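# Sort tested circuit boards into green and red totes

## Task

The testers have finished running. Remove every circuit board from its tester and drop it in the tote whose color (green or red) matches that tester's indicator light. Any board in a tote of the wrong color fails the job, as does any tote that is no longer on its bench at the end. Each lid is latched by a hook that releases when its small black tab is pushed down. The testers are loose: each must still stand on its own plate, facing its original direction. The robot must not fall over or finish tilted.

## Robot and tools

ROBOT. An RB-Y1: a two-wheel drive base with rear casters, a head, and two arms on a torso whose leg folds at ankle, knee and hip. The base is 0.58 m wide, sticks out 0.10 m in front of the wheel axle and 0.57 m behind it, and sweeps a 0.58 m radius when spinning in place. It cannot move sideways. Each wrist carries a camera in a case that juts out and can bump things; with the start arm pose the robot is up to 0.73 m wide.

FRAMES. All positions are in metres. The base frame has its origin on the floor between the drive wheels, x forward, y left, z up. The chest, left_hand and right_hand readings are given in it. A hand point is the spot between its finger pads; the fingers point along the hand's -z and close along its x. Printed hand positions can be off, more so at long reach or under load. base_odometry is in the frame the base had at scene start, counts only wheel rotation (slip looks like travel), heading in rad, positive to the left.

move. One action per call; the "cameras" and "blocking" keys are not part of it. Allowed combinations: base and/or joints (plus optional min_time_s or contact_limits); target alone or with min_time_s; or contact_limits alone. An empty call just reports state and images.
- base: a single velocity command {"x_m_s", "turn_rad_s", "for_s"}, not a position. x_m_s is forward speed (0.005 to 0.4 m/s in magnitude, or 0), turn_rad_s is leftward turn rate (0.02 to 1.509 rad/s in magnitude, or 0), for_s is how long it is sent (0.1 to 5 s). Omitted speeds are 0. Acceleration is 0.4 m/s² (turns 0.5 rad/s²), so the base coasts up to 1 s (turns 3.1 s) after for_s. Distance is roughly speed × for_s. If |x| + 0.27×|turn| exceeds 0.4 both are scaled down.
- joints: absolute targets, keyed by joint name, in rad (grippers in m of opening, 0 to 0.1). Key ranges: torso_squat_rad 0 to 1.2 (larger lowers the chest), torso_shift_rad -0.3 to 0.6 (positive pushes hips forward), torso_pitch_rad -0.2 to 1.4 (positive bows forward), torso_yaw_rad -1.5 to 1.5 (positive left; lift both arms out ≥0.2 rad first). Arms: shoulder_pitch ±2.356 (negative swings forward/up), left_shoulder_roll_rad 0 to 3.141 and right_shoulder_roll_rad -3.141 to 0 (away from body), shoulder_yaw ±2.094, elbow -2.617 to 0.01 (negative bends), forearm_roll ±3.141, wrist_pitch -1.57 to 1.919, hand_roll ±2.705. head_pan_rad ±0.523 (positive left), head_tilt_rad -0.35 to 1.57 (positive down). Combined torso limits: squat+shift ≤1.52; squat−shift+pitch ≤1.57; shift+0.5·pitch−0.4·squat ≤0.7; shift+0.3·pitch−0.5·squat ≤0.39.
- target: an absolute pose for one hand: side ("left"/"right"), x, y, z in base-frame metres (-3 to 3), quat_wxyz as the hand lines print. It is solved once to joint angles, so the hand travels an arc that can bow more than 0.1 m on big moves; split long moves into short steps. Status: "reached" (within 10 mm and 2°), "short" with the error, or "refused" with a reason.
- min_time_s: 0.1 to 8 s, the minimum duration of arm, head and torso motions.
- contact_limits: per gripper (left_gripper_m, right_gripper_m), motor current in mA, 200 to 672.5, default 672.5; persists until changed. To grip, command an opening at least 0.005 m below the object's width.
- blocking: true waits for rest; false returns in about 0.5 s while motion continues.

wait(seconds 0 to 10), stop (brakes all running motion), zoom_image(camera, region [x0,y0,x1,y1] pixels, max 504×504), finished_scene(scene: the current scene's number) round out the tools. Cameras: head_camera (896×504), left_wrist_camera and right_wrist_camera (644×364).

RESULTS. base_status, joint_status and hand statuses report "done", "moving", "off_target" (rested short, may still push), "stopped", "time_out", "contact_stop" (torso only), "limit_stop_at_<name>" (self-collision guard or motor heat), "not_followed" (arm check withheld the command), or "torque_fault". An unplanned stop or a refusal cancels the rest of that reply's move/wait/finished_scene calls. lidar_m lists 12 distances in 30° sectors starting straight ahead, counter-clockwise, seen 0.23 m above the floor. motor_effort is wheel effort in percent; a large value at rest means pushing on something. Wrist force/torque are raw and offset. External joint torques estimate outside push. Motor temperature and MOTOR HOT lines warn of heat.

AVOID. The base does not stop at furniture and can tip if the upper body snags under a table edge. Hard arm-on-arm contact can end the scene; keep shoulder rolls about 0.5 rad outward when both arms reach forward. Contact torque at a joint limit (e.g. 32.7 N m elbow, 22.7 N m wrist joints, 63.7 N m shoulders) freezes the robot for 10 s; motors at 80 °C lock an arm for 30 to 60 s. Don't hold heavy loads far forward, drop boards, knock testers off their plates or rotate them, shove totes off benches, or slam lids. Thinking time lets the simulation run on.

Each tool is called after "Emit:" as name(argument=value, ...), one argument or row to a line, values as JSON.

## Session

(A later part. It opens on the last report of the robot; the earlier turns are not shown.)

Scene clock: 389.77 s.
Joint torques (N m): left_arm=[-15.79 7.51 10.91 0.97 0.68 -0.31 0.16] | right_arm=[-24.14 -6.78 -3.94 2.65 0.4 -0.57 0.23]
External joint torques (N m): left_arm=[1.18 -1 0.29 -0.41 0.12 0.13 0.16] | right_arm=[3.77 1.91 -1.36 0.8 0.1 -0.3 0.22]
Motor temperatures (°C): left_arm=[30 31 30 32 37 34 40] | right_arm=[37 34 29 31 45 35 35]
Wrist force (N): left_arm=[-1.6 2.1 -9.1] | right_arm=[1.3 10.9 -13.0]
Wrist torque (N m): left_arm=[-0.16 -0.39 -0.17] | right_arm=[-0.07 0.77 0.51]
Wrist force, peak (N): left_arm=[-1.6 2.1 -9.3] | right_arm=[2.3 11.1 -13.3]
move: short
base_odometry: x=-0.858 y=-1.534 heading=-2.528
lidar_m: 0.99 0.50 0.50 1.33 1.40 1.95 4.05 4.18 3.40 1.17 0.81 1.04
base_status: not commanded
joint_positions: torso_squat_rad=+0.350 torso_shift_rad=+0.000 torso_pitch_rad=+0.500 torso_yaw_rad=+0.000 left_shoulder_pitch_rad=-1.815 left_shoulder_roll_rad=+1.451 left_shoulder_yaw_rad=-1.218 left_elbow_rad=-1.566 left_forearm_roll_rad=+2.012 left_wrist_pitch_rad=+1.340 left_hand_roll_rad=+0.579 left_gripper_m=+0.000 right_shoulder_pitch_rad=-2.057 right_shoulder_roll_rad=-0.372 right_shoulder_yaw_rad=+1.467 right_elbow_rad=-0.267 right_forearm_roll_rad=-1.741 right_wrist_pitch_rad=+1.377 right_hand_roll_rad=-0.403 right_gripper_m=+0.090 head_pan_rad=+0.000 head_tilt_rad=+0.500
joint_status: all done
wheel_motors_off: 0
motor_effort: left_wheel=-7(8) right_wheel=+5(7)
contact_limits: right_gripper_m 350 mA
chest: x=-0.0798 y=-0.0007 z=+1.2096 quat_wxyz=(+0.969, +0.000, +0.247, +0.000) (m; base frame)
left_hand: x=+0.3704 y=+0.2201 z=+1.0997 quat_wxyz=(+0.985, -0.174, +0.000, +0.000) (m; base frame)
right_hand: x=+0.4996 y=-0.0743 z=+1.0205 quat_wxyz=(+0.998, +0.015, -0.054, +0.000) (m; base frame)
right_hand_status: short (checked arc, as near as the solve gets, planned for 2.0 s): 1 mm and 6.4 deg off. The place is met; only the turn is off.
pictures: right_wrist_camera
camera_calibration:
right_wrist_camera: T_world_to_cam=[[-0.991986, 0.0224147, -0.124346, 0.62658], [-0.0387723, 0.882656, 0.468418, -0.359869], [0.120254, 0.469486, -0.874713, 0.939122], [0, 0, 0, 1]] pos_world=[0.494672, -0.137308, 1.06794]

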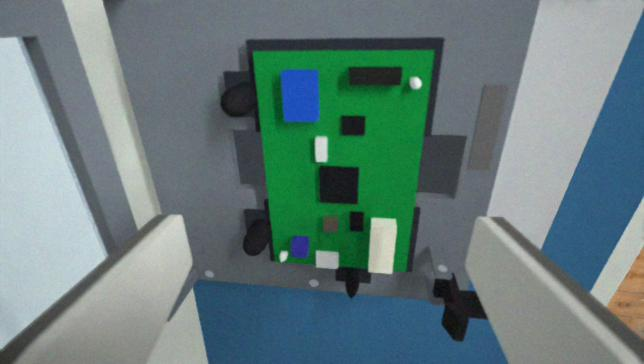

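Emit:
move(
  target={"side":"right","x":0.456,"y":-0.0745,"z":1.04,"quat_wxyz":[1,0,0,0]},
  cameras=[],
)

Emit:
move(
  base={"x_m_s":0.04,"for_s":1.125},
  cameras=[],
)

Emit:
move(
  target={"side":"right","x":0.456,"y":-0.0745,"z":0.98,"quat_wxyz":[1,0,0,0]},
  cameras=["right_wrist_camera","head_camera"],
  min_time_s=2,
)

Scene clock: 400.97 s.
Joint torques (N m): left_arm=[-15.46 7.41 11 0.97 0.71 -0.39 0.16] | right_arm=[-25.25 -7.63 -6.37 1.23 -0.05 -0.09 0.15]
External joint torques (N m): left_arm=[1.5 -1.1 0.38 -0.41 0.15 0.05 0.17] | right_arm=[1.89 0.88 -0.09 -0.5 -0.29 -0.08 0.15]
Motor temperatures (°C): left_arm=[30 31 30 32 37 34 40] | right_arm=[37 34 28 31 45 35 35]
Wrist force (N): left_arm=[-1.5 1.9 -9.1] | right_arm=[2.2 10.7 -12.7]
Wrist torque (N m): left_arm=[-0.15 -0.38 -0.17] | right_arm=[-0.06 0.85 0.52]
Wrist force, peak (N): left_arm=[-1.7 2.3 -9.3] | right_arm=[1.4 11.7 -13.6]
move: done
base_odometry: x=-0.858 y=-1.534 heading=-2.528
lidar_m: 1.00 0.50 0.50 1.33 1.40 1.95 4.05 4.19 3.41 1.17 0.79 1.03
base_status: not commanded
joint_positions: torso_squat_rad=+0.350 torso_shift_rad=+0.000 torso_pitch_rad=+0.500 torso_yaw_rad=+0.000 left_shoulder_pitch_rad=-1.815 left_shoulder_roll_rad=+1.451 left_shoulder_yaw_rad=-1.218 left_elbow_rad=-1.566 left_forearm_roll_rad=+2.012 left_wrist_pitch_rad=+1.340 left_hand_roll_rad=+0.579 left_gripper_m=+0.000 right_shoulder_pitch_rad=-2.078 right_shoulder_roll_rad=-0.574 right_shoulder_yaw_rad=+1.463 right_elbow_rad=-0.707 right_forearm_roll_rad=-1.755 right_wrist_pitch_rad=+1.494 right_hand_roll_rad=-0.645 right_gripper_m=+0.090 head_pan_rad=+0.000 head_tilt_rad=+0.500
joint_status: all done
wheel_motors_off: 0
motor_effort: left_wheel=-7(8) right_wheel=+4(7)
contact_limits: right_gripper_m 350 mA
chest: x=-0.0798 y=-0.0007 z=+1.2096 quat_wxyz=(+0.969, +0.000, +0.247, +0.000) (m; base frame)
left_hand: x=+0.3704 y=+0.2201 z=+1.0997 quat_wxyz=(+0.985, -0.174, +0.000, +0.000) (m; base frame)
right_hand: x=+0.4555 y=-0.0744 z=+1.0402 quat_wxyz=(+1.000, -0.001, +0.005, +0.000) (m; base frame)
right_hand_status: reached (checked arc, planned for 0.8 s): 1 mm and 0.6 deg off.
pictures: none
No camera images: "cameras" was empty.

Scene clock: 402.80 s.
Joint torques (N m): left_arm=[-15.76 7.52 11.01 1.09 0.72 -0.41 0.26] | right_arm=[-24.69 -7.46 -6.47 1.36 0.02 0.01 0.1]
External joint torques (N m): left_arm=[1.2 -0.98 0.38 -0.29 0.15 0.03 0.26] | right_arm=[2.46 1.05 -0.19 -0.38 -0.23 0.01 0.1]
Motor temperatures (°C): left_arm=[30 31 30 32 37 34 40] | right_arm=[37 34 28 31 45 35 35]
Wrist force (N): left_arm=[-2.0 2.4 -8.8] | right_arm=[2.0 11.0 -12.7]
Wrist torque (N m): left_arm=[-0.18 -0.44 -0.18] | right_arm=[-0.09 0.83 0.52]
Wrist force, peak (N): left_arm=[-1.3 2.4 -9.4] | right_arm=[2.1 11.2 -13.1]
move: done
base_odometry: x=-0.895 y=-1.560 heading=-2.528
lidar_m: 0.95 0.50 0.47 1.33 1.40 1.95 4.09 4.23 3.41 1.16 0.79 0.98
base_status: done (sent for 1.13 of 1.13 s)
joint_positions: torso_squat_rad=+0.350 torso_shift_rad=+0.000 torso_pitch_rad=+0.500 torso_yaw_rad=+0.000 left_shoulder_pitch_rad=-1.815 left_shoulder_roll_rad=+1.451 left_shoulder_yaw_rad=-1.218 left_elbow_rad=-1.566 left_forearm_roll_rad=+2.012 left_wrist_pitch_rad=+1.340 left_hand_roll_rad=+0.579 left_gripper_m=+0.000 right_shoulder_pitch_rad=-2.078 right_shoulder_roll_rad=-0.574 right_shoulder_yaw_rad=+1.463 right_elbow_rad=-0.707 right_forearm_roll_rad=-1.755 right_wrist_pitch_rad=+1.494 right_hand_roll_rad=-0.645 right_gripper_m=+0.090 head_pan_rad=+0.000 head_tilt_rad=+0.500
joint_status: not commanded
wheel_motors_off: 0
motor_effort: left_wheel=+1(20) right_wheel=+0(21)
contact_limits: right_gripper_m 350 mA
chest: x=-0.0798 y=-0.0007 z=+1.2096 quat_wxyz=(+0.969, +0.000, +0.247, +0.000) (m; base frame)
left_hand: x=+0.3704 y=+0.2201 z=+1.0997 quat_wxyz=(+0.985, -0.174, +0.000, +0.000) (m; base frame)
right_hand: x=+0.4555 y=-0.0743 z=+1.0403 quat_wxyz=(+1.000, -0.001, +0.005, +0.000) (m; base frame)
pictures: none
No camera images: "cameras" was empty.

Scene clock: 405.13 s.
Joint torques (N m): left_arm=[-15.57 7.5 11.02 1.07 0.7 -0.43 0.09] | right_arm=[-23.23 -5.79 -4.75 2.43 0.39 -0.32 0.2]
External joint torques (N m): left_arm=[1.39 -1.01 0.4 -0.31 0.13 0.01 0.1] | right_arm=[3.83 2.63 1.38 0.79 0.13 -0.29 0.2]
Motor temperatures (°C): left_arm=[30 31 30 32 37 34 40] | right_arm=[37 34 28 31 45 35 35]
Wrist force (N): left_arm=[-1.5 2.6 -9.2] | right_arm=[2.2 10.8 -12.7]
Wrist torque (N m): left_arm=[-0.20 -0.37 -0.19] | right_arm=[-0.07 0.85 0.52]
Wrist force, peak (N): left_arm=[-1.8 2.3 -9.2] | right_arm=[2.2 10.8 -13.3]
move: done
base_odometry: x=-0.895 y=-1.560 heading=-2.528
lidar_m: 0.94 0.50 0.47 1.34 1.41 1.94 4.09 4.22 3.40 1.16 0.78 0.98
base_status: not commanded
joint_positions: torso_squat_rad=+0.350 torso_shift_rad=+0.000 torso_pitch_rad=+0.500 torso_yaw_rad=+0.000 left_shoulder_pitch_rad=-1.815 left_shoulder_roll_rad=+1.451 left_shoulder_yaw_rad=-1.218 left_elbow_rad=-1.566 left_forearm_roll_rad=+2.012 left_wrist_pitch_rad=+1.340 left_hand_roll_rad=+0.579 left_gripper_m=+0.000 right_shoulder_pitch_rad=-1.977 right_shoulder_roll_rad=-0.535 right_shoulder_yaw_rad=+1.489 right_elbow_rad=-0.693 right_forearm_roll_rad=-1.718 right_wrist_pitch_rad=+1.370 right_hand_roll_rad=-0.645 right_gripper_m=+0.090 head_pan_rad=+0.000 head_tilt_rad=+0.500
joint_status: all done
wheel_motors_off: 0
motor_effort: left_wheel=+2(2) right_wheel=-3(3)
contact_limits: right_gripper_m 350 mA
chest: x=-0.0798 y=-0.0007 z=+1.2096 quat_wxyz=(+0.969, +0.000, +0.247, +0.000) (m; base frame)
left_hand: x=+0.3704 y=+0.2201 z=+1.0997 quat_wxyz=(+0.985, -0.174, +0.000, +0.000) (m; base frame)
right_hand: x=+0.4556 y=-0.0748 z=+0.9808 quat_wxyz=(+1.000, +0.001, -0.002, +0.000) (m; base frame)
right_hand_status: reached (checked arc, planned for 2.0 s): 1 mm and 0.3 deg off.
pictures: head_camera, right_wrist_camera
camera_calibration:
head_camera: T_world_to_cam=[[0.0328944, -0.998755, 0.0374975, -0.0552233], [-0.818629, -0.0484475, -0.572276, 0.874581], [0.57338, -0.0118719, -0.819203, 1.04479], [0, 0, 0, 1]] pos_world=[0.118714, -0.00037968, 1.35847]
right_wrist_camera: T_world_to_cam=[[-0.999554, 0.020734, -0.0215056, 0.480534], [0.00900082, 0.895482, 0.445007, -0.340334], [0.0284847, 0.444615, -0.895269, 0.970047], [0, 0, 0, 1]] pos_world=[0.455751, -0.136498, 1.03024]

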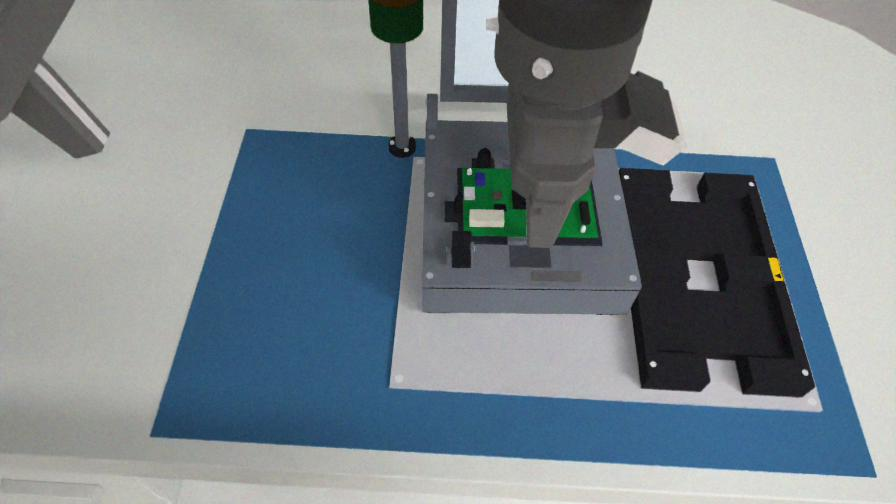

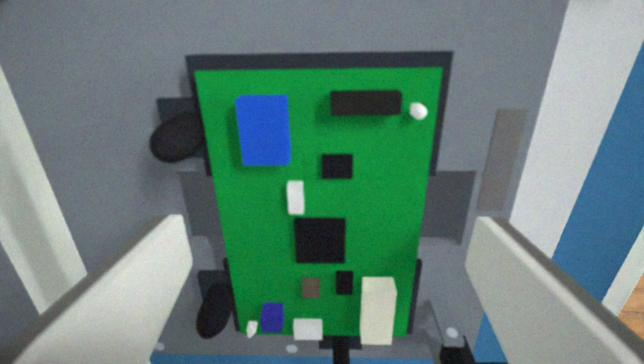

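Emit:
move(
  target={"side":"right","x":0.4575,"y":-0.075,"z":0.96,"quat_wxyz":[1,0,0,0]},
  cameras=["right_wrist_camera"],
  min_time_s=2,
)

Emit:
zoom_image(
  camera="right_wrist_camera",
  region=[120, 100, 520, 364],
)

Scene clock: 416.70 s.
Joint torques (N m): left_arm=[-15.81 7.7 11.09 1.04 0.64 -0.39 0.14] | right_arm=[-23.25 -5.72 -3.75 2.35 0.4 -0.3 0.45]
External joint torques (N m): left_arm=[1.15 -0.81 0.47 -0.34 0.07 0.05 0.15] | right_arm=[3.88 2.61 1.57 0.72 0.15 -0.27 0.45]
Motor temperatures (°C): left_arm=[30 31 30 32 37 34 40] | right_arm=[37 34 28 31 45 35 35]
Wrist force (N): left_arm=[-1.7 2.3 -8.7] | right_arm=[2.2 10.6 -12.9]
Wrist torque (N m): left_arm=[-0.18 -0.41 -0.19] | right_arm=[-0.04 0.83 0.52]
Wrist force, peak (N): left_arm=[-1.8 2.4 -9.2] | right_arm=[2.3 11.2 -13.1]
move: done
base_odometry: x=-0.895 y=-1.560 heading=-2.528
lidar_m: 0.95 0.50 0.47 1.33 1.40 1.94 4.10 4.22 3.40 1.16 0.78 0.99
base_status: not commanded
joint_positions: torso_squat_rad=+0.350 torso_shift_rad=+0.000 torso_pitch_rad=+0.500 torso_yaw_rad=+0.000 left_shoulder_pitch_rad=-1.815 left_shoulder_roll_rad=+1.451 left_shoulder_yaw_rad=-1.218 left_elbow_rad=-1.566 left_forearm_roll_rad=+2.012 left_wrist_pitch_rad=+1.340 left_hand_roll_rad=+0.579 left_gripper_m=+0.000 right_shoulder_pitch_rad=-1.945 right_shoulder_roll_rad=-0.479 right_shoulder_yaw_rad=+1.493 right_elbow_rad=-0.595 right_forearm_roll_rad=-1.715 right_wrist_pitch_rad=+1.345 right_hand_roll_rad=-0.594 right_gripper_m=+0.090 head_pan_rad=+0.000 head_tilt_rad=+0.500
joint_status: all done
wheel_motors_off: 0
motor_effort: left_wheel=+1(2) right_wheel=-2(4)
contact_limits: right_gripper_m 350 mA
chest: x=-0.0798 y=-0.0007 z=+1.2096 quat_wxyz=(+0.969, +0.000, +0.247, +0.000) (m; base frame)
left_hand: x=+0.3704 y=+0.2201 z=+1.0997 quat_wxyz=(+0.985, -0.174, +0.000, +0.000) (m; base frame)
right_hand: x=+0.4576 y=-0.0750 z=+0.9605 quat_wxyz=(+1.000, +0.000, -0.001, +0.000) (m; base frame)
right_hand_status: reached (checked arc, planned for 2.0 s): 1 mm and 0.1 deg off.
pictures: right_wrist_camera
camera_calibration:
right_wrist_camera: T_world_to_cam=[[-0.999602, 0.0206712, -0.0191994, 0.479886], [0.00997263, 0.895506, 0.444937, -0.331548], [0.0263906, 0.444568, -0.895356, 0.952993], [0, 0, 0, 1]] pos_world=[0.457852, -0.136687, 1.01]

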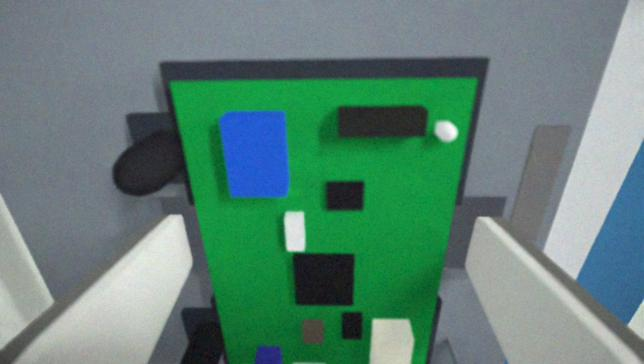

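Scaled by 1.260 from the camera's 644x364 image, which has a finer 1265x715 frame.

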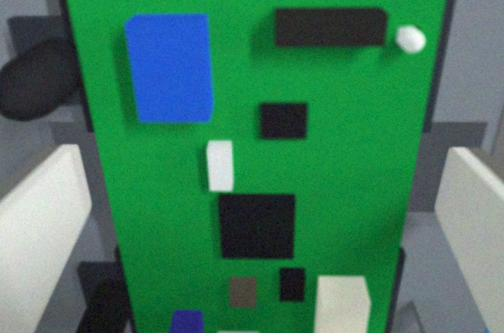

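Emit:
move(
  target={"side":"right","x":0.4575,"y":-0.075,"z":0.953,"quat_wxyz":[1,0,0,0]},
  cameras=["right_wrist_camera"],
  min_time_s=2,
)

Emit:
zoom_image(
  camera="right_wrist_camera",
  region=[120, 100, 520, 364],
)

Scene clock: 423.00 s.
Joint torques (N m): left_arm=[-15.88 7.49 10.87 1.06 0.76 -0.41 0.11] | right_arm=[-22.92 -5.72 -3.53 2.44 0.41 -0.35 0.35]
External joint torques (N m): left_arm=[1.09 -1.01 0.24 -0.32 0.19 0.03 0.12] | right_arm=[4.2 2.57 1.55 0.81 0.16 -0.32 0.35]
Motor temperatures (°C): left_arm=[30 31 30 32 37 34 40] | right_arm=[37 34 28 31 45 35 35]
Wrist force (N): left_arm=[-1.6 2.3 -9.1] | right_arm=[2.2 10.9 -13.2]
Wrist torque (N m): left_arm=[-0.19 -0.40 -0.18] | right_arm=[-0.07 0.85 0.51]
Wrist force, peak (N): left_arm=[-1.9 2.3 -9.2] | right_arm=[2.3 11.0 -13.5]
move: done
base_odometry: x=-0.895 y=-1.560 heading=-2.528
lidar_m: 0.95 0.51 0.47 1.34 1.40 1.94 4.09 4.22 3.41 1.15 0.78 0.99
base_status: not commanded
joint_positions: torso_squat_rad=+0.350 torso_shift_rad=+0.000 torso_pitch_rad=+0.500 torso_yaw_rad=+0.000 left_shoulder_pitch_rad=-1.815 left_shoulder_roll_rad=+1.451 left_shoulder_yaw_rad=-1.218 left_elbow_rad=-1.566 left_forearm_roll_rad=+2.012 left_wrist_pitch_rad=+1.340 left_hand_roll_rad=+0.579 left_gripper_m=+0.000 right_shoulder_pitch_rad=-1.934 right_shoulder_roll_rad=-0.462 right_shoulder_yaw_rad=+1.494 right_elbow_rad=-0.568 right_forearm_roll_rad=-1.714 right_wrist_pitch_rad=+1.336 right_hand_roll_rad=-0.581 right_gripper_m=+0.090 head_pan_rad=+0.000 head_tilt_rad=+0.500
joint_status: all done
wheel_motors_off: 0
motor_effort: left_wheel=+1(2) right_wheel=-3(3)
contact_limits: right_gripper_m 350 mA
chest: x=-0.0798 y=-0.0007 z=+1.2096 quat_wxyz=(+0.969, +0.000, +0.247, +0.000) (m; base frame)
left_hand: x=+0.3704 y=+0.2201 z=+1.0997 quat_wxyz=(+0.985, -0.174, +0.000, +0.000) (m; base frame)
right_hand: x=+0.4576 y=-0.0751 z=+0.9537 quat_wxyz=(+1.000, +0.000, -0.001, +0.000) (m; base frame)
right_hand_status: reached (checked arc, planned for 2.0 s): 1 mm and 0.1 deg off.
pictures: right_wrist_camera
camera_calibration:
right_wrist_camera: T_world_to_cam=[[-0.999613, 0.0205865, -0.0187317, 0.479261], [0.0101133, 0.89565, 0.444645, -0.328215], [0.0259307, 0.444283, -0.895511, 0.947206], [0, 0, 0, 1]] pos_world=[0.457833, -0.136729, 1.00315]

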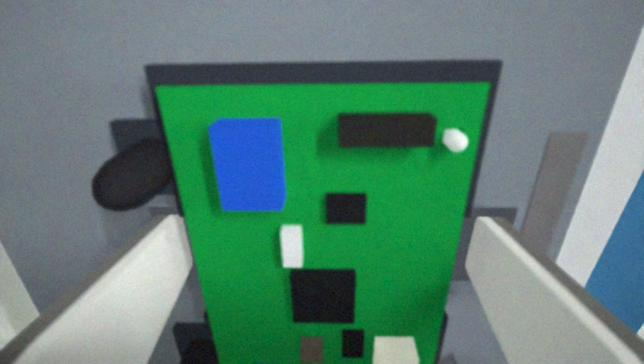

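Scaled by 1.260 from the camera's 644x364 image, which has a finer 1265x715 frame.

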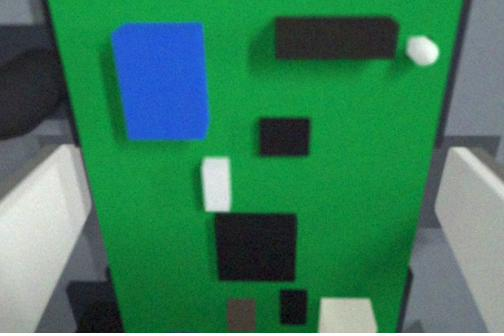

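Emit:
move(
  target={"side":"right","x":0.4585,"y":-0.075,"z":0.947,"quat_wxyz":[1,0,0,0]},
  cameras=["head_camera","right_wrist_camera"],
  min_time_s=2,
)

Emit:
zoom_image(
  camera="head_camera",
  region=[400, 120, 660, 320],
)

Scene clock: 431.00 s.
Joint torques (N m): left_arm=[-15.89 7.84 10.9 1.08 0.75 -0.44 0.14] | right_arm=[-23.26 -5.78 -3.31 2.52 0.43 -0.27 0.34]
External joint torques (N m): left_arm=[1.07 -0.66 0.28 -0.3 0.18 0 0.14] | right_arm=[3.87 2.46 1.43 0.88 0.17 -0.24 0.34]
Motor temperatures (°C): left_arm=[30 31 30 32 37 34 40] | right_arm=[37 33 28 31 45 35 35]
Wrist force (N): left_arm=[-1.7 2.1 -8.9] | right_arm=[1.9 10.9 -13.0]
Wrist torque (N m): left_arm=[-0.17 -0.39 -0.17] | right_arm=[-0.08 0.80 0.52]
Wrist force, peak (N): left_arm=[-1.7 2.4 -9.4] | right_arm=[2.4 11.3 -13.3]
move: done
base_odometry: x=-0.895 y=-1.560 heading=-2.528
lidar_m: 0.95 0.50 0.47 1.34 1.40 1.95 4.10 4.23 3.41 1.16 0.78 0.99
base_status: not commanded
joint_positions: torso_squat_rad=+0.350 torso_shift_rad=+0.000 torso_pitch_rad=+0.500 torso_yaw_rad=+0.000 left_shoulder_pitch_rad=-1.815 left_shoulder_roll_rad=+1.451 left_shoulder_yaw_rad=-1.218 left_elbow_rad=-1.566 left_forearm_roll_rad=+2.012 left_wrist_pitch_rad=+1.340 left_hand_roll_rad=+0.579 left_gripper_m=+0.000 right_shoulder_pitch_rad=-1.925 right_shoulder_roll_rad=-0.440 right_shoulder_yaw_rad=+1.494 right_elbow_rad=-0.526 right_forearm_roll_rad=-1.714 right_wrist_pitch_rad=+1.328 right_hand_roll_rad=-0.560 right_gripper_m=+0.090 head_pan_rad=+0.000 head_tilt_rad=+0.500
joint_status: all done
wheel_motors_off: 0
motor_effort: left_wheel=+0(2) right_wheel=-1(3)
contact_limits: right_gripper_m 350 mA
chest: x=-0.0798 y=-0.0007 z=+1.2096 quat_wxyz=(+0.969, +0.000, +0.247, +0.000) (m; base frame)
left_hand: x=+0.3704 y=+0.2201 z=+1.0997 quat_wxyz=(+0.985, -0.174, +0.000, +0.000) (m; base frame)
right_hand: x=+0.4585 y=-0.0751 z=+0.9477 quat_wxyz=(+1.000, +0.000, -0.001, +0.000) (m; base frame)
right_hand_status: reached (checked arc, planned for 2.0 s): 1 mm and 0.2 deg off.
pictures: head_camera, right_wrist_camera
camera_calibration:
head_camera: T_world_to_cam=[[0.0328942, -0.998755, 0.0374977, -0.0552234], [-0.818629, -0.0484475, -0.572276, 0.874581], [0.57338, -0.0118721, -0.819203, 1.04479], [0, 0, 0, 1]] pos_world=[0.118714, -0.000379542, 1.35847]
right_wrist_camera: T_world_to_cam=[[-0.999591, 0.0206654, -0.0197734, 0.481051], [0.00971568, 0.895569, 0.444817, -0.325493], [0.0269008, 0.444443, -0.895403, 0.941289], [0, 0, 0, 1]] pos_world=[0.458695, -0.13679, 0.99713]

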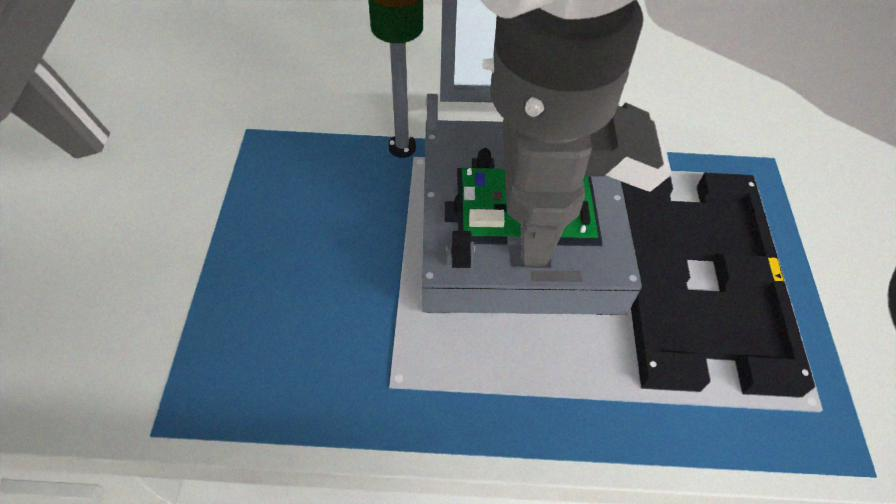

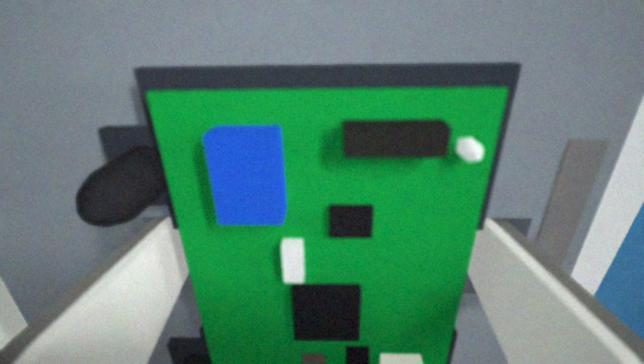

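Scaled by 1.938 from the camera's 896x504 image, which has a finer 1280x720 frame.

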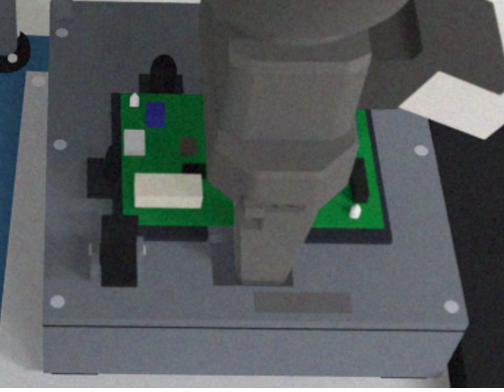

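Emit:
move(
  target={"side":"right","x":0.4585,"y":-0.0725,"z":0.948,"quat_wxyz":[1,0,0,0]},
  cameras=[],
)

Emit:
move(
  joints={"right_gripper_m":0.055},
  cameras=["right_wrist_camera"],
)

Scene clock: 441.53 s.
Joint torques (N m): left_arm=[-15.94 7.62 11.14 1.1 0.63 -0.4 0.16] | right_arm=[-24.76 -6.57 -3.84 2.29 0.14 -0.2 0.19]
External joint torques (N m): left_arm=[1.03 -0.88 0.52 -0.28 0.07 0.04 0.16] | right_arm=[2.4 1.65 0.69 0.64 -0.11 -0.17 0.19]
Motor temperatures (°C): left_arm=[30 31 30 32 37 34 40] | right_arm=[37 33 28 31 45 35 35]
Wrist force (N): left_arm=[-1.5 2.3 -9.0] | right_arm=[2.3 11.0 -13.2]
Wrist torque (N m): left_arm=[-0.18 -0.37 -0.17] | right_arm=[-0.09 0.85 0.51]
Wrist force, peak (N): left_arm=[-1.8 2.3 -9.3] | right_arm=[1.2 10.9 -13.8]
move: done
base_odometry: x=-0.895 y=-1.560 heading=-2.528
lidar_m: 0.95 0.50 0.47 1.34 1.39 1.94 4.10 4.23 3.40 1.16 0.77 0.98
base_status: not commanded
joint_positions: torso_squat_rad=+0.350 torso_shift_rad=+0.000 torso_pitch_rad=+0.500 torso_yaw_rad=+0.000 left_shoulder_pitch_rad=-1.815 left_shoulder_roll_rad=+1.451 left_shoulder_yaw_rad=-1.218 left_elbow_rad=-1.566 left_forearm_roll_rad=+2.012 left_wrist_pitch_rad=+1.340 left_hand_roll_rad=+0.579 left_gripper_m=+0.000 right_shoulder_pitch_rad=-1.928 right_shoulder_roll_rad=-0.424 right_shoulder_yaw_rad=+1.492 right_elbow_rad=-0.501 right_forearm_roll_rad=-1.716 right_wrist_pitch_rad=+1.333 right_hand_roll_rad=-0.550 right_gripper_m=+0.090 head_pan_rad=+0.000 head_tilt_rad=+0.500
joint_status: all done
wheel_motors_off: 0
motor_effort: left_wheel=+1(2) right_wheel=+0(3)
contact_limits: right_gripper_m 350 mA
chest: x=-0.0798 y=-0.0007 z=+1.2096 quat_wxyz=(+0.969, +0.000, +0.247, +0.000) (m; base frame)
left_hand: x=+0.3704 y=+0.2201 z=+1.0997 quat_wxyz=(+0.985, -0.174, +0.000, +0.000) (m; base frame)
right_hand: x=+0.4585 y=-0.0725 z=+0.9483 quat_wxyz=(+1.000, +0.000, -0.001, +0.000) (m; base frame)
right_hand_status: reached (checked arc, planned for 0.2 s): 0 mm and 0.1 deg off.
pictures: none
No camera images: "cameras" was empty.

Scene clock: 442.40 s.
Joint torques (N m): left_arm=[-15.77 7.58 11.04 1.11 0.71 -0.38 0.11] | right_arm=[-24.72 -6.48 -4.16 2.01 -0.1 0.23 0.26]
External joint torques (N m): left_arm=[1.19 -0.93 0.42 -0.27 0.15 0.06 0.11] | right_arm=[2.44 1.74 0.37 0.36 -0.36 0.26 0.26]
Motor temperatures (°C): left_arm=[30 31 30 32 37 34 40] | right_arm=[37 33 28 31 45 35 35]
Wrist force (N): left_arm=[-1.4 2.2 -9.0] | right_arm=[4.4 10.6 -13.5]
Wrist torque (N m): left_arm=[-0.16 -0.35 -0.18] | right_arm=[-0.05 0.83 0.58]
Wrist force, peak (N): left_arm=[-1.7 2.3 -9.3] | right_arm=[5.2 10.7 -14.4]
move: off_target
base_odometry: x=-0.895 y=-1.560 heading=-2.528
lidar_m: 0.95 0.50 0.46 1.33 1.39 1.95 4.09 4.23 3.41 1.17 0.77 0.99
base_status: not commanded
joint_positions: torso_squat_rad=+0.350 torso_shift_rad=+0.000 torso_pitch_rad=+0.500 torso_yaw_rad=+0.000 left_shoulder_pitch_rad=-1.815 left_shoulder_roll_rad=+1.451 left_shoulder_yaw_rad=-1.218 left_elbow_rad=-1.566 left_forearm_roll_rad=+2.012 left_wrist_pitch_rad=+1.340 left_hand_roll_rad=+0.579 left_gripper_m=+0.000 right_shoulder_pitch_rad=-1.928 right_shoulder_roll_rad=-0.424 right_shoulder_yaw_rad=+1.492 right_elbow_rad=-0.501 right_forearm_roll_rad=-1.716 right_wrist_pitch_rad=+1.333 right_hand_roll_rad=-0.550 right_gripper_m=+0.071 head_pan_rad=+0.000 head_tilt_rad=+0.500
joint_status: right_gripper_m off_target (ended at +0.071, target +0.055)
wheel_motors_off: 0
motor_effort: left_wheel=+1(2) right_wheel=-1(2)
contact_limits: right_gripper_m 350 mA
chest: x=-0.0798 y=-0.0007 z=+1.2096 quat_wxyz=(+0.969, +0.000, +0.247, +0.000) (m; base frame)
left_hand: x=+0.3704 y=+0.2201 z=+1.0997 quat_wxyz=(+0.985, -0.174, +0.000, +0.000) (m; base frame)
right_hand: x=+0.4586 y=-0.0726 z=+0.9483 quat_wxyz=(+1.000, +0.000, -0.001, +0.000) (m; base frame)
pictures: right_wrist_camera
camera_calibration:
right_wrist_camera: T_world_to_cam=[[-0.999617, 0.0204856, -0.0186209, 0.480012], [0.0100745, 0.895691, 0.444563, -0.327993], [0.0257857, 0.444205, -0.895554, 0.941345], [0, 0, 0, 1]] pos_world=[0.458859, -0.134203, 0.997777]

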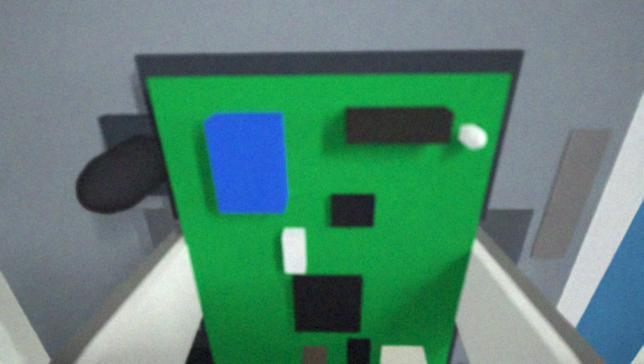

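.071: gripped. Lift.

Emit:
move(
  contact_limits={"right_gripper_m":600},
  cameras=[],
)

Emit:
move(
  target={"side":"right","x":0.4585,"y":-0.0725,"z":0.985,"quat_wxyz":[1,0,0,0]},
  min_time_s=2.5,
  cameras=["right_wrist_camera","head_camera"],
)

Emit:
move(
  target={"side":"right","x":0.45,"y":-0.075,"z":1.08,"quat_wxyz":[1,0,0,0]},
  min_time_s=2.5,
  cameras=[],
)

Emit:
move(
  target={"side":"right","x":0.33,"y":-0.25,"z":1.18,"quat_wxyz":[1,0,0,0]},
  min_time_s=3,
)

Emit:
zoom_image(
  camera="head_camera",
  region=[380, 80, 680, 320],
)

Scene clock: 451.17 s.
Joint torques (N m): left_arm=[-15.86 7.74 11.12 1.13 0.77 -0.45 0.12] | right_arm=[-24.8 -6.62 -4.19 2.03 -0.1 0.29 0.16]
External joint torques (N m): left_arm=[1.1 -0.76 0.5 -0.25 0.2 -0.01 0.12] | right_arm=[2.36 1.6 0.33 0.38 -0.36 0.32 0.16]
Motor temperatures (°C): left_arm=[30 31 30 32 37 34 40] | right_arm=[37 33 28 31 45 35 35]
Wrist force (N): left_arm=[-1.6 2.4 -9.0] | right_arm=[5.1 10.5 -12.4]
Wrist torque (N m): left_arm=[-0.19 -0.40 -0.17] | right_arm=[-0.04 0.84 0.61]
Wrist force, peak (N): left_arm=[-1.8 2.5 -9.3] | right_arm=[4.6 10.8 -14.1]
base_odometry: x=-0.895 y=-1.560 heading=-2.528
lidar_m: 0.95 0.51 0.47 1.34 1.40 1.95 4.09 4.22 3.40 1.16 0.78 0.99
base_status: not commanded
joint_positions: torso_squat_rad=+0.350 torso_shift_rad=+0.000 torso_pitch_rad=+0.500 torso_yaw_rad=+0.000 left_shoulder_pitch_rad=-1.815 left_shoulder_roll_rad=+1.451 left_shoulder_yaw_rad=-1.218 left_elbow_rad=-1.566 left_forearm_roll_rad=+2.012 left_wrist_pitch_rad=+1.340 left_hand_roll_rad=+0.579 left_gripper_m=+0.000 right_shoulder_pitch_rad=-1.928 right_shoulder_roll_rad=-0.424 right_shoulder_yaw_rad=+1.492 right_elbow_rad=-0.501 right_forearm_roll_rad=-1.716 right_wrist_pitch_rad=+1.333 right_hand_roll_rad=-0.550 right_gripper_m=+0.070 head_pan_rad=+0.000 head_tilt_rad=+0.500
joint_status: not commanded
wheel_motors_off: 0
motor_effort: left_wheel=+0(2) right_wheel=-1(2)
contact_limits: right_gripper_m 600 mA
chest: x=-0.0798 y=-0.0007 z=+1.2096 quat_wxyz=(+0.969, +0.000, +0.247, +0.000) (m; base frame)
left_hand: x=+0.3704 y=+0.2201 z=+1.0997 quat_wxyz=(+0.985, -0.174, +0.000, +0.000) (m; base frame)
right_hand: x=+0.4586 y=-0.0726 z=+0.9483 quat_wxyz=(+1.000, +0.000, -0.001, +0.000) (m; base frame)
pictures: none
No camera images: "cameras" was empty.

Scene clock: 454.00 s.
Joint torques (N m): left_arm=[-15.83 7.86 10.96 1.13 0.72 -0.41 0.13] | right_arm=[-26.52 -9.29 -6.46 0.97 -0.31 0.18 -0.31]
External joint torques (N m): left_arm=[1.13 -0.64 0.33 -0.25 0.15 0.03 0.14] | right_arm=[0.72 -0.86 -0.97 -0.69 -0.57 0.2 -0.31]
Motor temperatures (°C): left_arm=[30 31 30 32 37 34 40] | right_arm=[37 34 28 31 45 35 35]
Wrist force (N): left_arm=[-1.4 2.4 -9.1] | right_arm=[2.3 11.0 -13.3]
Wrist torque (N m): left_arm=[-0.19 -0.36 -0.17] | right_arm=[-0.09 0.84 0.53]
Wrist force, peak (N): left_arm=[-1.7 2.3 -9.4] | right_arm=[4.4 14.7 -21.4]
move: done
base_odometry: x=-0.895 y=-1.560 heading=-2.528
lidar_m: 0.95 0.49 0.47 1.34 1.40 1.94 4.10 4.23 3.41 1.15 0.78 0.98
base_status: not commanded
joint_positions: torso_squat_rad=+0.350 torso_shift_rad=+0.000 torso_pitch_rad=+0.500 torso_yaw_rad=+0.000 left_shoulder_pitch_rad=-1.815 left_shoulder_roll_rad=+1.451 left_shoulder_yaw_rad=-1.218 left_elbow_rad=-1.566 left_forearm_roll_rad=+2.012 left_wrist_pitch_rad=+1.340 left_hand_roll_rad=+0.579 left_gripper_m=+0.000 right_shoulder_pitch_rad=-1.988 right_shoulder_roll_rad=-0.496 right_shoulder_yaw_rad=+1.483 right_elbow_rad=-0.612 right_forearm_roll_rad=-1.727 right_wrist_pitch_rad=+1.394 right_hand_roll_rad=-0.604 right_gripper_m=+0.070 head_pan_rad=+0.000 head_tilt_rad=+0.500
joint_status: all done
wheel_motors_off: 0
motor_effort: left_wheel=+1(3) right_wheel=+0(3)
contact_limits: right_gripper_m 600 mA
chest: x=-0.0797 y=-0.0007 z=+1.2096 quat_wxyz=(+0.969, +0.000, +0.247, +0.000) (m; base frame)
left_hand: x=+0.3704 y=+0.2201 z=+1.0996 quat_wxyz=(+0.985, -0.174, +0.000, +0.000) (m; base frame)
right_hand: x=+0.4585 y=-0.0725 z=+0.9848 quat_wxyz=(+1.000, -0.001, +0.001, +0.000) (m; base frame)
right_hand_status: reached (checked arc, planned for 2.5 s): 0 mm and 0.2 deg off.
pictures: head_camera, right_wrist_camera
camera_calibration:
head_camera: T_world_to_cam=[[0.0329406, -0.998754, 0.0374785, -0.0551958], [-0.8187, -0.048473, -0.572173, 0.874494], [0.573277, -0.0118359, -0.819276, 1.04482], [0, 0, 0, 1]] pos_world=[0.118797, -0.000371285, 1.35842]
right_wrist_camera: T_world_to_cam=[[-0.999703, 0.0198026, -0.0142326, 0.476246], [0.0114476, 0.896391, 0.443116, -0.343459], [0.0215329, 0.442822, -0.896351, 0.976627], [0, 0, 0, 1]] pos_world=[0.459007, -0.134029, 1.03437]

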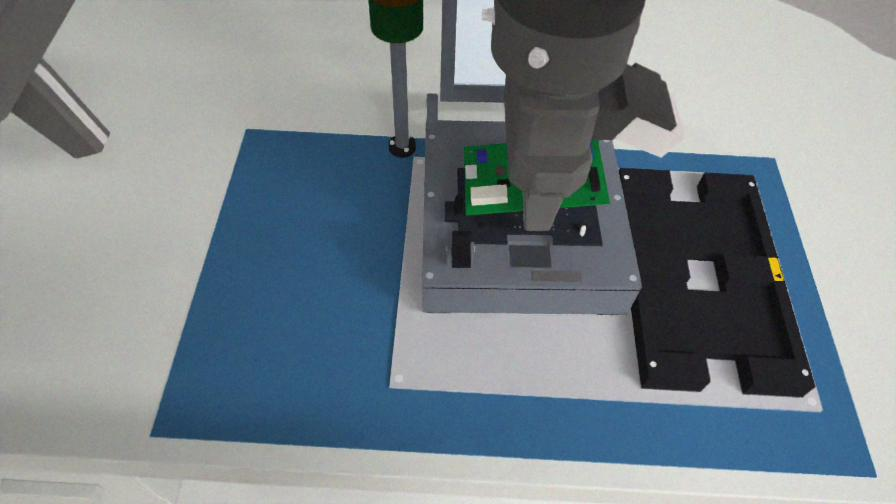

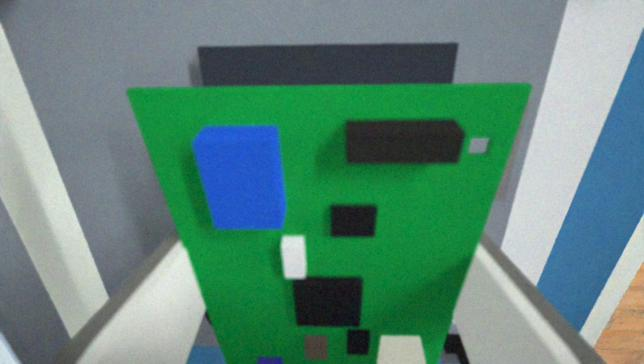

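Scene clock: 456.83 s.
Joint torques (N m): left_arm=[-15.8 7.74 10.95 1.19 0.74 -0.4 0.22] | right_arm=[-25.97 -9.28 -8.16 1.21 -0.28 0.23 -0.43]
External joint torques (N m): left_arm=[1.16 -0.77 0.33 -0.18 0.17 0.04 0.22] | right_arm=[0.79 -0.91 -1.12 -0.6 -0.54 0.25 -0.43]
Motor temperatures (°C): left_arm=[30 31 30 32 37 34 40] | right_arm=[37 34 28 31 45 35 35]
Wrist force (N): left_arm=[-1.8 2.4 -9.1] | right_arm=[2.1 10.9 -13.6]
Wrist torque (N m): left_arm=[-0.20 -0.40 -0.18] | right_arm=[-0.07 0.82 0.51]
Wrist force, peak (N): left_arm=[-1.8 2.4 -9.2] | right_arm=[2.2 11.0 -13.7]
move: done
base_odometry: x=-0.895 y=-1.560 heading=-2.528
lidar_m: 0.95 0.50 0.47 1.33 1.40 1.95 4.09 4.23 3.40 1.16 0.77 0.99
base_status: not commanded
joint_positions: torso_squat_rad=+0.350 torso_shift_rad=+0.000 torso_pitch_rad=+0.500 torso_yaw_rad=+0.000 left_shoulder_pitch_rad=-1.815 left_shoulder_roll_rad=+1.451 left_shoulder_yaw_rad=-1.218 left_elbow_rad=-1.566 left_forearm_roll_rad=+2.012 left_wrist_pitch_rad=+1.340 left_hand_roll_rad=+0.579 left_gripper_m=+0.000 right_shoulder_pitch_rad=-2.142 right_shoulder_roll_rad=-0.642 right_shoulder_yaw_rad=+1.445 right_elbow_rad=-0.808 right_forearm_roll_rad=-1.769 right_wrist_pitch_rad=+1.549 right_hand_roll_rad=-0.700 right_gripper_m=+0.070 head_pan_rad=+0.000 head_tilt_rad=+0.500
joint_status: all done
wheel_motors_off: 0
motor_effort: left_wheel=+2(3) right_wheel=-2(3)
contact_limits: right_gripper_m 600 mA
chest: x=-0.0797 y=-0.0007 z=+1.2096 quat_wxyz=(+0.969, +0.000, +0.247, +0.000) (m; base frame)
left_hand: x=+0.3704 y=+0.2201 z=+1.0996 quat_wxyz=(+0.985, -0.174, +0.000, +0.000) (m; base frame)
right_hand: x=+0.4500 y=-0.0750 z=+1.0799 quat_wxyz=(+1.000, +0.000, +0.000, +0.000) (m; base frame)
right_hand_status: reached (checked arc, planned for 2.5 s): 0 mm and 0.1 deg off.
pictures: none
No camera images: "cameras" was empty.

Scene clock: 460.17 s.
Joint torques (N m): left_arm=[-15.99 7.6 11.14 1.21 0.68 -0.43 0.16] | right_arm=[-16.95 -4.74 -10.67 2.06 -0.25 0.16 -0.3]
External joint torques (N m): left_arm=[0.97 -0.91 0.52 -0.17 0.12 0.01 0.17] | right_arm=[-0.06 -0.62 -0.47 -0.73 -0.5 0.17 -0.3]
Motor temperatures (°C): left_arm=[30 31 30 32 37 34 40] | right_arm=[37 34 28 31 45 35 35]
Wrist force (N): left_arm=[-1.8 2.2 -9.0] | right_arm=[1.8 11.1 -13.4]
Wrist torque (N m): left_arm=[-0.17 -0.41 -0.18] | right_arm=[-0.10 0.80 0.54]
Wrist force, peak (N): left_arm=[-1.8 2.3 -9.4] | right_arm=[2.0 11.1 -13.9]
move: done
base_odometry: x=-0.895 y=-1.560 heading=-2.528
lidar_m: 0.95 0.50 0.47 1.34 1.40 1.95 4.09 4.23 3.41 1.16 0.78 0.98
base_status: not commanded
joint_positions: torso_squat_rad=+0.350 torso_shift_rad=+0.000 torso_pitch_rad=+0.500 torso_yaw_rad=+0.000 left_shoulder_pitch_rad=-1.815 left_shoulder_roll_rad=+1.451 left_shoulder_yaw_rad=-1.218 left_elbow_rad=-1.566 left_forearm_roll_rad=+2.012 left_wrist_pitch_rad=+1.340 left_hand_roll_rad=+0.579 left_gripper_m=+0.000 right_shoulder_pitch_rad=-2.194 right_shoulder_roll_rad=-1.490 right_shoulder_yaw_rad=+1.355 right_elbow_rad=-1.717 right_forearm_roll_rad=-1.910 right_wrist_pitch_rad=+1.688 right_hand_roll_rad=-0.818 right_gripper_m=+0.070 head_pan_rad=+0.000 head_tilt_rad=+0.500
joint_status: all done
wheel_motors_off: 0
motor_effort: left_wheel=+2(3) right_wheel=-2(3)
contact_limits: right_gripper_m 600 mA
chest: x=-0.0797 y=-0.0007 z=+1.2096 quat_wxyz=(+0.969, +0.000, +0.247, +0.000) (m; base frame)
left_hand: x=+0.3704 y=+0.2201 z=+1.0996 quat_wxyz=(+0.985, -0.174, +0.000, +0.000) (m; base frame)
right_hand: x=+0.3300 y=-0.2499 z=+1.1799 quat_wxyz=(+1.000, +0.000, +0.000, +0.000) (m; base frame)
right_hand_status: reached (checked arc, planned for 3.0 s): 0 mm and 0.0 deg off.
pictures: head_camera, left_wrist_camera, right_wrist_camera
camera_calibration:
head_camera: T_world_to_cam=[[0.0329317, -0.998754, 0.0374835, -0.0552024], [-0.8187, -0.0484685, -0.572172, 0.874494], [0.573276, -0.0118451, -0.819276, 1.04482], [0, 0, 0, 1]] pos_world=[0.118797, -0.000372193, 1.35842]
left_wrist_camera: T_world_to_cam=[[0.999791, 0.0104944, -0.0175343, -0.35471], [0.0201357, -0.652221, 0.757761, -0.662883], [-0.00348402, -0.757956, -0.652296, 0.954444], [0, 0, 0, 1]] pos_world=[0.371309, 0.294802, 1.11867]
right_wrist_camera: T_world_to_cam=[[-0.99966, 0.020186, -0.0164916, 0.356856], [0.01078, 0.896199, 0.443522, -0.269639], [0.0237327, 0.443194, -0.896112, 1.23194], [0, 0, 0, 1]] pos_world=[0.330405, -0.311541, 1.22943]

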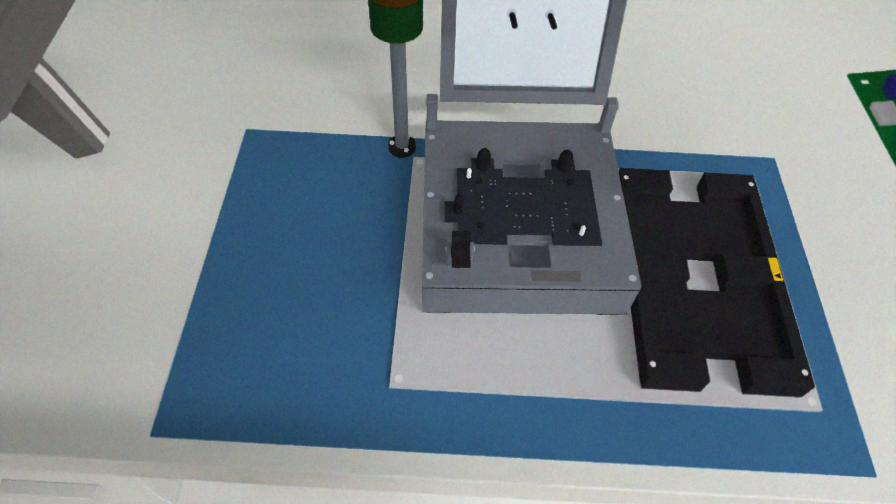

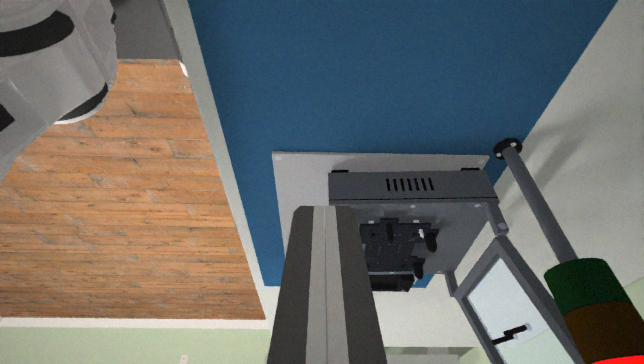

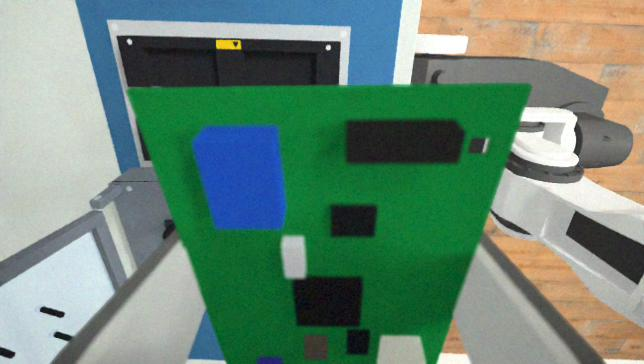

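Scaled by 1.680 from the camera's 896x504 image, which has a finer 1280x720 frame.

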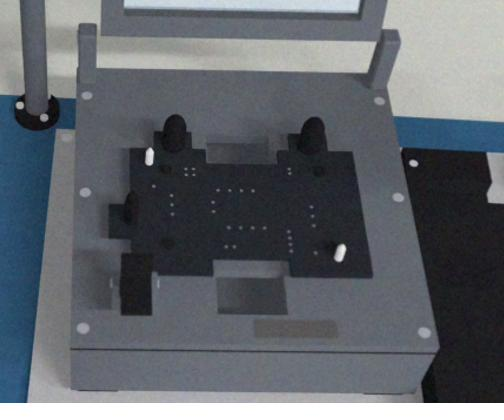

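Emit:
zoom_image(
  camera="left_wrist_camera",
  region=[260, 120, 560, 300],
)

Scaled by 1.680 from the camera's 644x364 image, which has a finer 920x520 frame.

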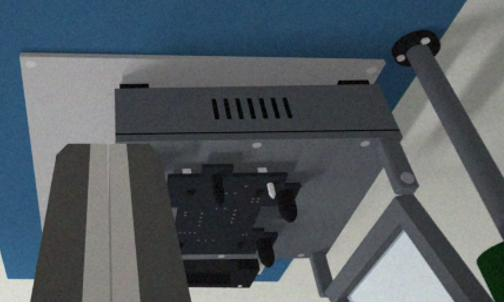

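Emit:
move(
  base={"x_m_s":-0.2,"for_s":3.22},
  cameras=[],
)

Emit:
move(
  base={"turn_rad_s":1.0,"for_s":3.05},
  joints={"torso_pitch_rad":0.2},
  cameras=["head_camera"],
)

Scene clock: 486.37 s.
Joint torques (N m): left_arm=[-15.88 7.47 10.98 1.1 0.64 -0.45 0.2] | right_arm=[-16.28 -4.05 -10.3 2.63 -0.08 0.16 -0.31]
External joint torques (N m): left_arm=[1.08 -1.03 0.36 -0.28 0.07 -0.01 0.21] | right_arm=[0.62 0.07 -0.11 -0.16 -0.33 0.18 -0.31]
Motor temperatures (°C): left_arm=[30 31 30 32 37 34 40] | right_arm=[36 33 29 31 45 35 35]
Wrist force (N): left_arm=[-1.7 2.1 -9.2] | right_arm=[1.9 11.4 -13.5]
Wrist torque (N m): left_arm=[-0.17 -0.41 -0.17] | right_arm=[-0.13 0.81 0.53]
Wrist force, peak (N): left_arm=[-1.6 2.3 -9.3] | right_arm=[2.5 11.0 -13.9]
move: done
base_odometry: x=-0.367 y=-1.188 heading=-2.528
lidar_m: 1.36 1.02 1.33 1.35 1.41 1.96 3.45 3.60 3.39 3.29 1.42 1.16
base_status: done (sent for 3.23 of 3.23 s)
joint_positions: torso_squat_rad=+0.350 torso_shift_rad=+0.000 torso_pitch_rad=+0.500 torso_yaw_rad=+0.000 left_shoulder_pitch_rad=-1.815 left_shoulder_roll_rad=+1.451 left_shoulder_yaw_rad=-1.218 left_elbow_rad=-1.566 left_forearm_roll_rad=+2.012 left_wrist_pitch_rad=+1.340 left_hand_roll_rad=+0.579 left_gripper_m=+0.000 right_shoulder_pitch_rad=-2.194 right_shoulder_roll_rad=-1.490 right_shoulder_yaw_rad=+1.355 right_elbow_rad=-1.717 right_forearm_roll_rad=-1.910 right_wrist_pitch_rad=+1.688 right_hand_roll_rad=-0.818 right_gripper_m=+0.070 head_pan_rad=+0.000 head_tilt_rad=+0.500
joint_status: not commanded
wheel_motors_off: 0
motor_effort: left_wheel=+3(29) right_wheel=-1(19)
contact_limits: right_gripper_m 600 mA
chest: x=-0.0798 y=-0.0007 z=+1.2096 quat_wxyz=(+0.969, +0.000, +0.247, +0.000) (m; base frame)
left_hand: x=+0.3703 y=+0.2201 z=+1.0997 quat_wxyz=(+0.985, -0.174, +0.000, +0.000) (m; base frame)
right_hand: x=+0.3299 y=-0.2499 z=+1.1801 quat_wxyz=(+1.000, +0.000, +0.000, +0.000) (m; base frame)
pictures: none
No camera images: "cameras" was empty.

Scene clock: 491.73 s.
Joint torques (N m): left_arm=[-15.65 5.21 10.47 2.39 0.4 -0.8 0.21] | right_arm=[-14.59 -0.98 -8.96 3.9 0.25 -0.36 -0.24]
External joint torques (N m): left_arm=[1.13 -0.46 0.13 -0.39 0.17 0.11 0.23] | right_arm=[0.67 0 0.2 -0.3 -0.43 0.07 -0.26]
Motor temperatures (°C): left_arm=[30 31 30 32 37 34 40] | right_arm=[36 33 29 31 45 35 35]
Wrist force (N): left_arm=[-3.1 2.2 -8.6] | right_arm=[-0.1 11.0 -13.0]
Wrist torque (N m): left_arm=[-0.16 -0.46 -0.16] | right_arm=[-0.10 0.71 0.52]
Wrist force, peak (N): left_arm=[-3.5 2.7 -8.8] | right_arm=[1.6 11.0 -14.1]
move: done
base_odometry: x=-0.367 y=-1.188 heading=+0.539
lidar_m: 3.44 3.49 3.47 3.27 1.41 1.17 1.60 1.03 1.28 1.36 1.39 1.81
base_status: done (sent for 3.07 of 3.07 s)
joint_positions: torso_squat_rad=+0.350 torso_shift_rad=+0.000 torso_pitch_rad=+0.200 torso_yaw_rad=+0.000 left_shoulder_pitch_rad=-1.815 left_shoulder_roll_rad=+1.451 left_shoulder_yaw_rad=-1.218 left_elbow_rad=-1.566 left_forearm_roll_rad=+2.011 left_wrist_pitch_rad=+1.340 left_hand_roll_rad=+0.579 left_gripper_m=+0.000 right_shoulder_pitch_rad=-2.194 right_shoulder_roll_rad=-1.490 right_shoulder_yaw_rad=+1.355 right_elbow_rad=-1.717 right_forearm_roll_rad=-1.910 right_wrist_pitch_rad=+1.688 right_hand_roll_rad=-0.818 right_gripper_m=+0.070 head_pan_rad=+0.000 head_tilt_rad=+0.500
joint_status: all done
wheel_motors_off: 0
motor_effort: left_wheel=+1(26) right_wheel=+4(28)
contact_limits: right_gripper_m 600 mA
chest: x=-0.1667 y=-0.0007 z=+1.2413 quat_wxyz=(+0.995, +0.000, +0.100, +0.000) (m; base frame)
left_hand: x=+0.2959 y=+0.2200 z=+1.2693 quat_wxyz=(+0.974, -0.172, -0.147, -0.026) (m; base frame)
right_hand: x=+0.2334 y=-0.2500 z=+1.3342 quat_wxyz=(+0.989, +0.000, -0.149, +0.000) (m; base frame)
pictures: head_camera
camera_calibration:
head_camera: T_world_to_cam=[[0.0201446, -0.998759, 0.0455581, -0.0656785], [-0.612902, -0.0483374, -0.788679, 1.12448], [0.789902, -0.0120351, -0.613115, 0.900861], [0, 0, 0, 1]] pos_world=[-0.0210733, -0.000400663, 1.44218]

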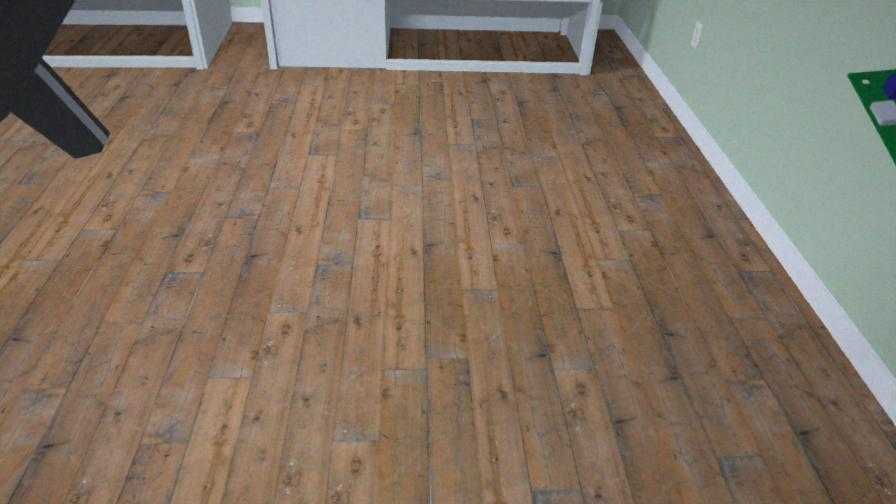

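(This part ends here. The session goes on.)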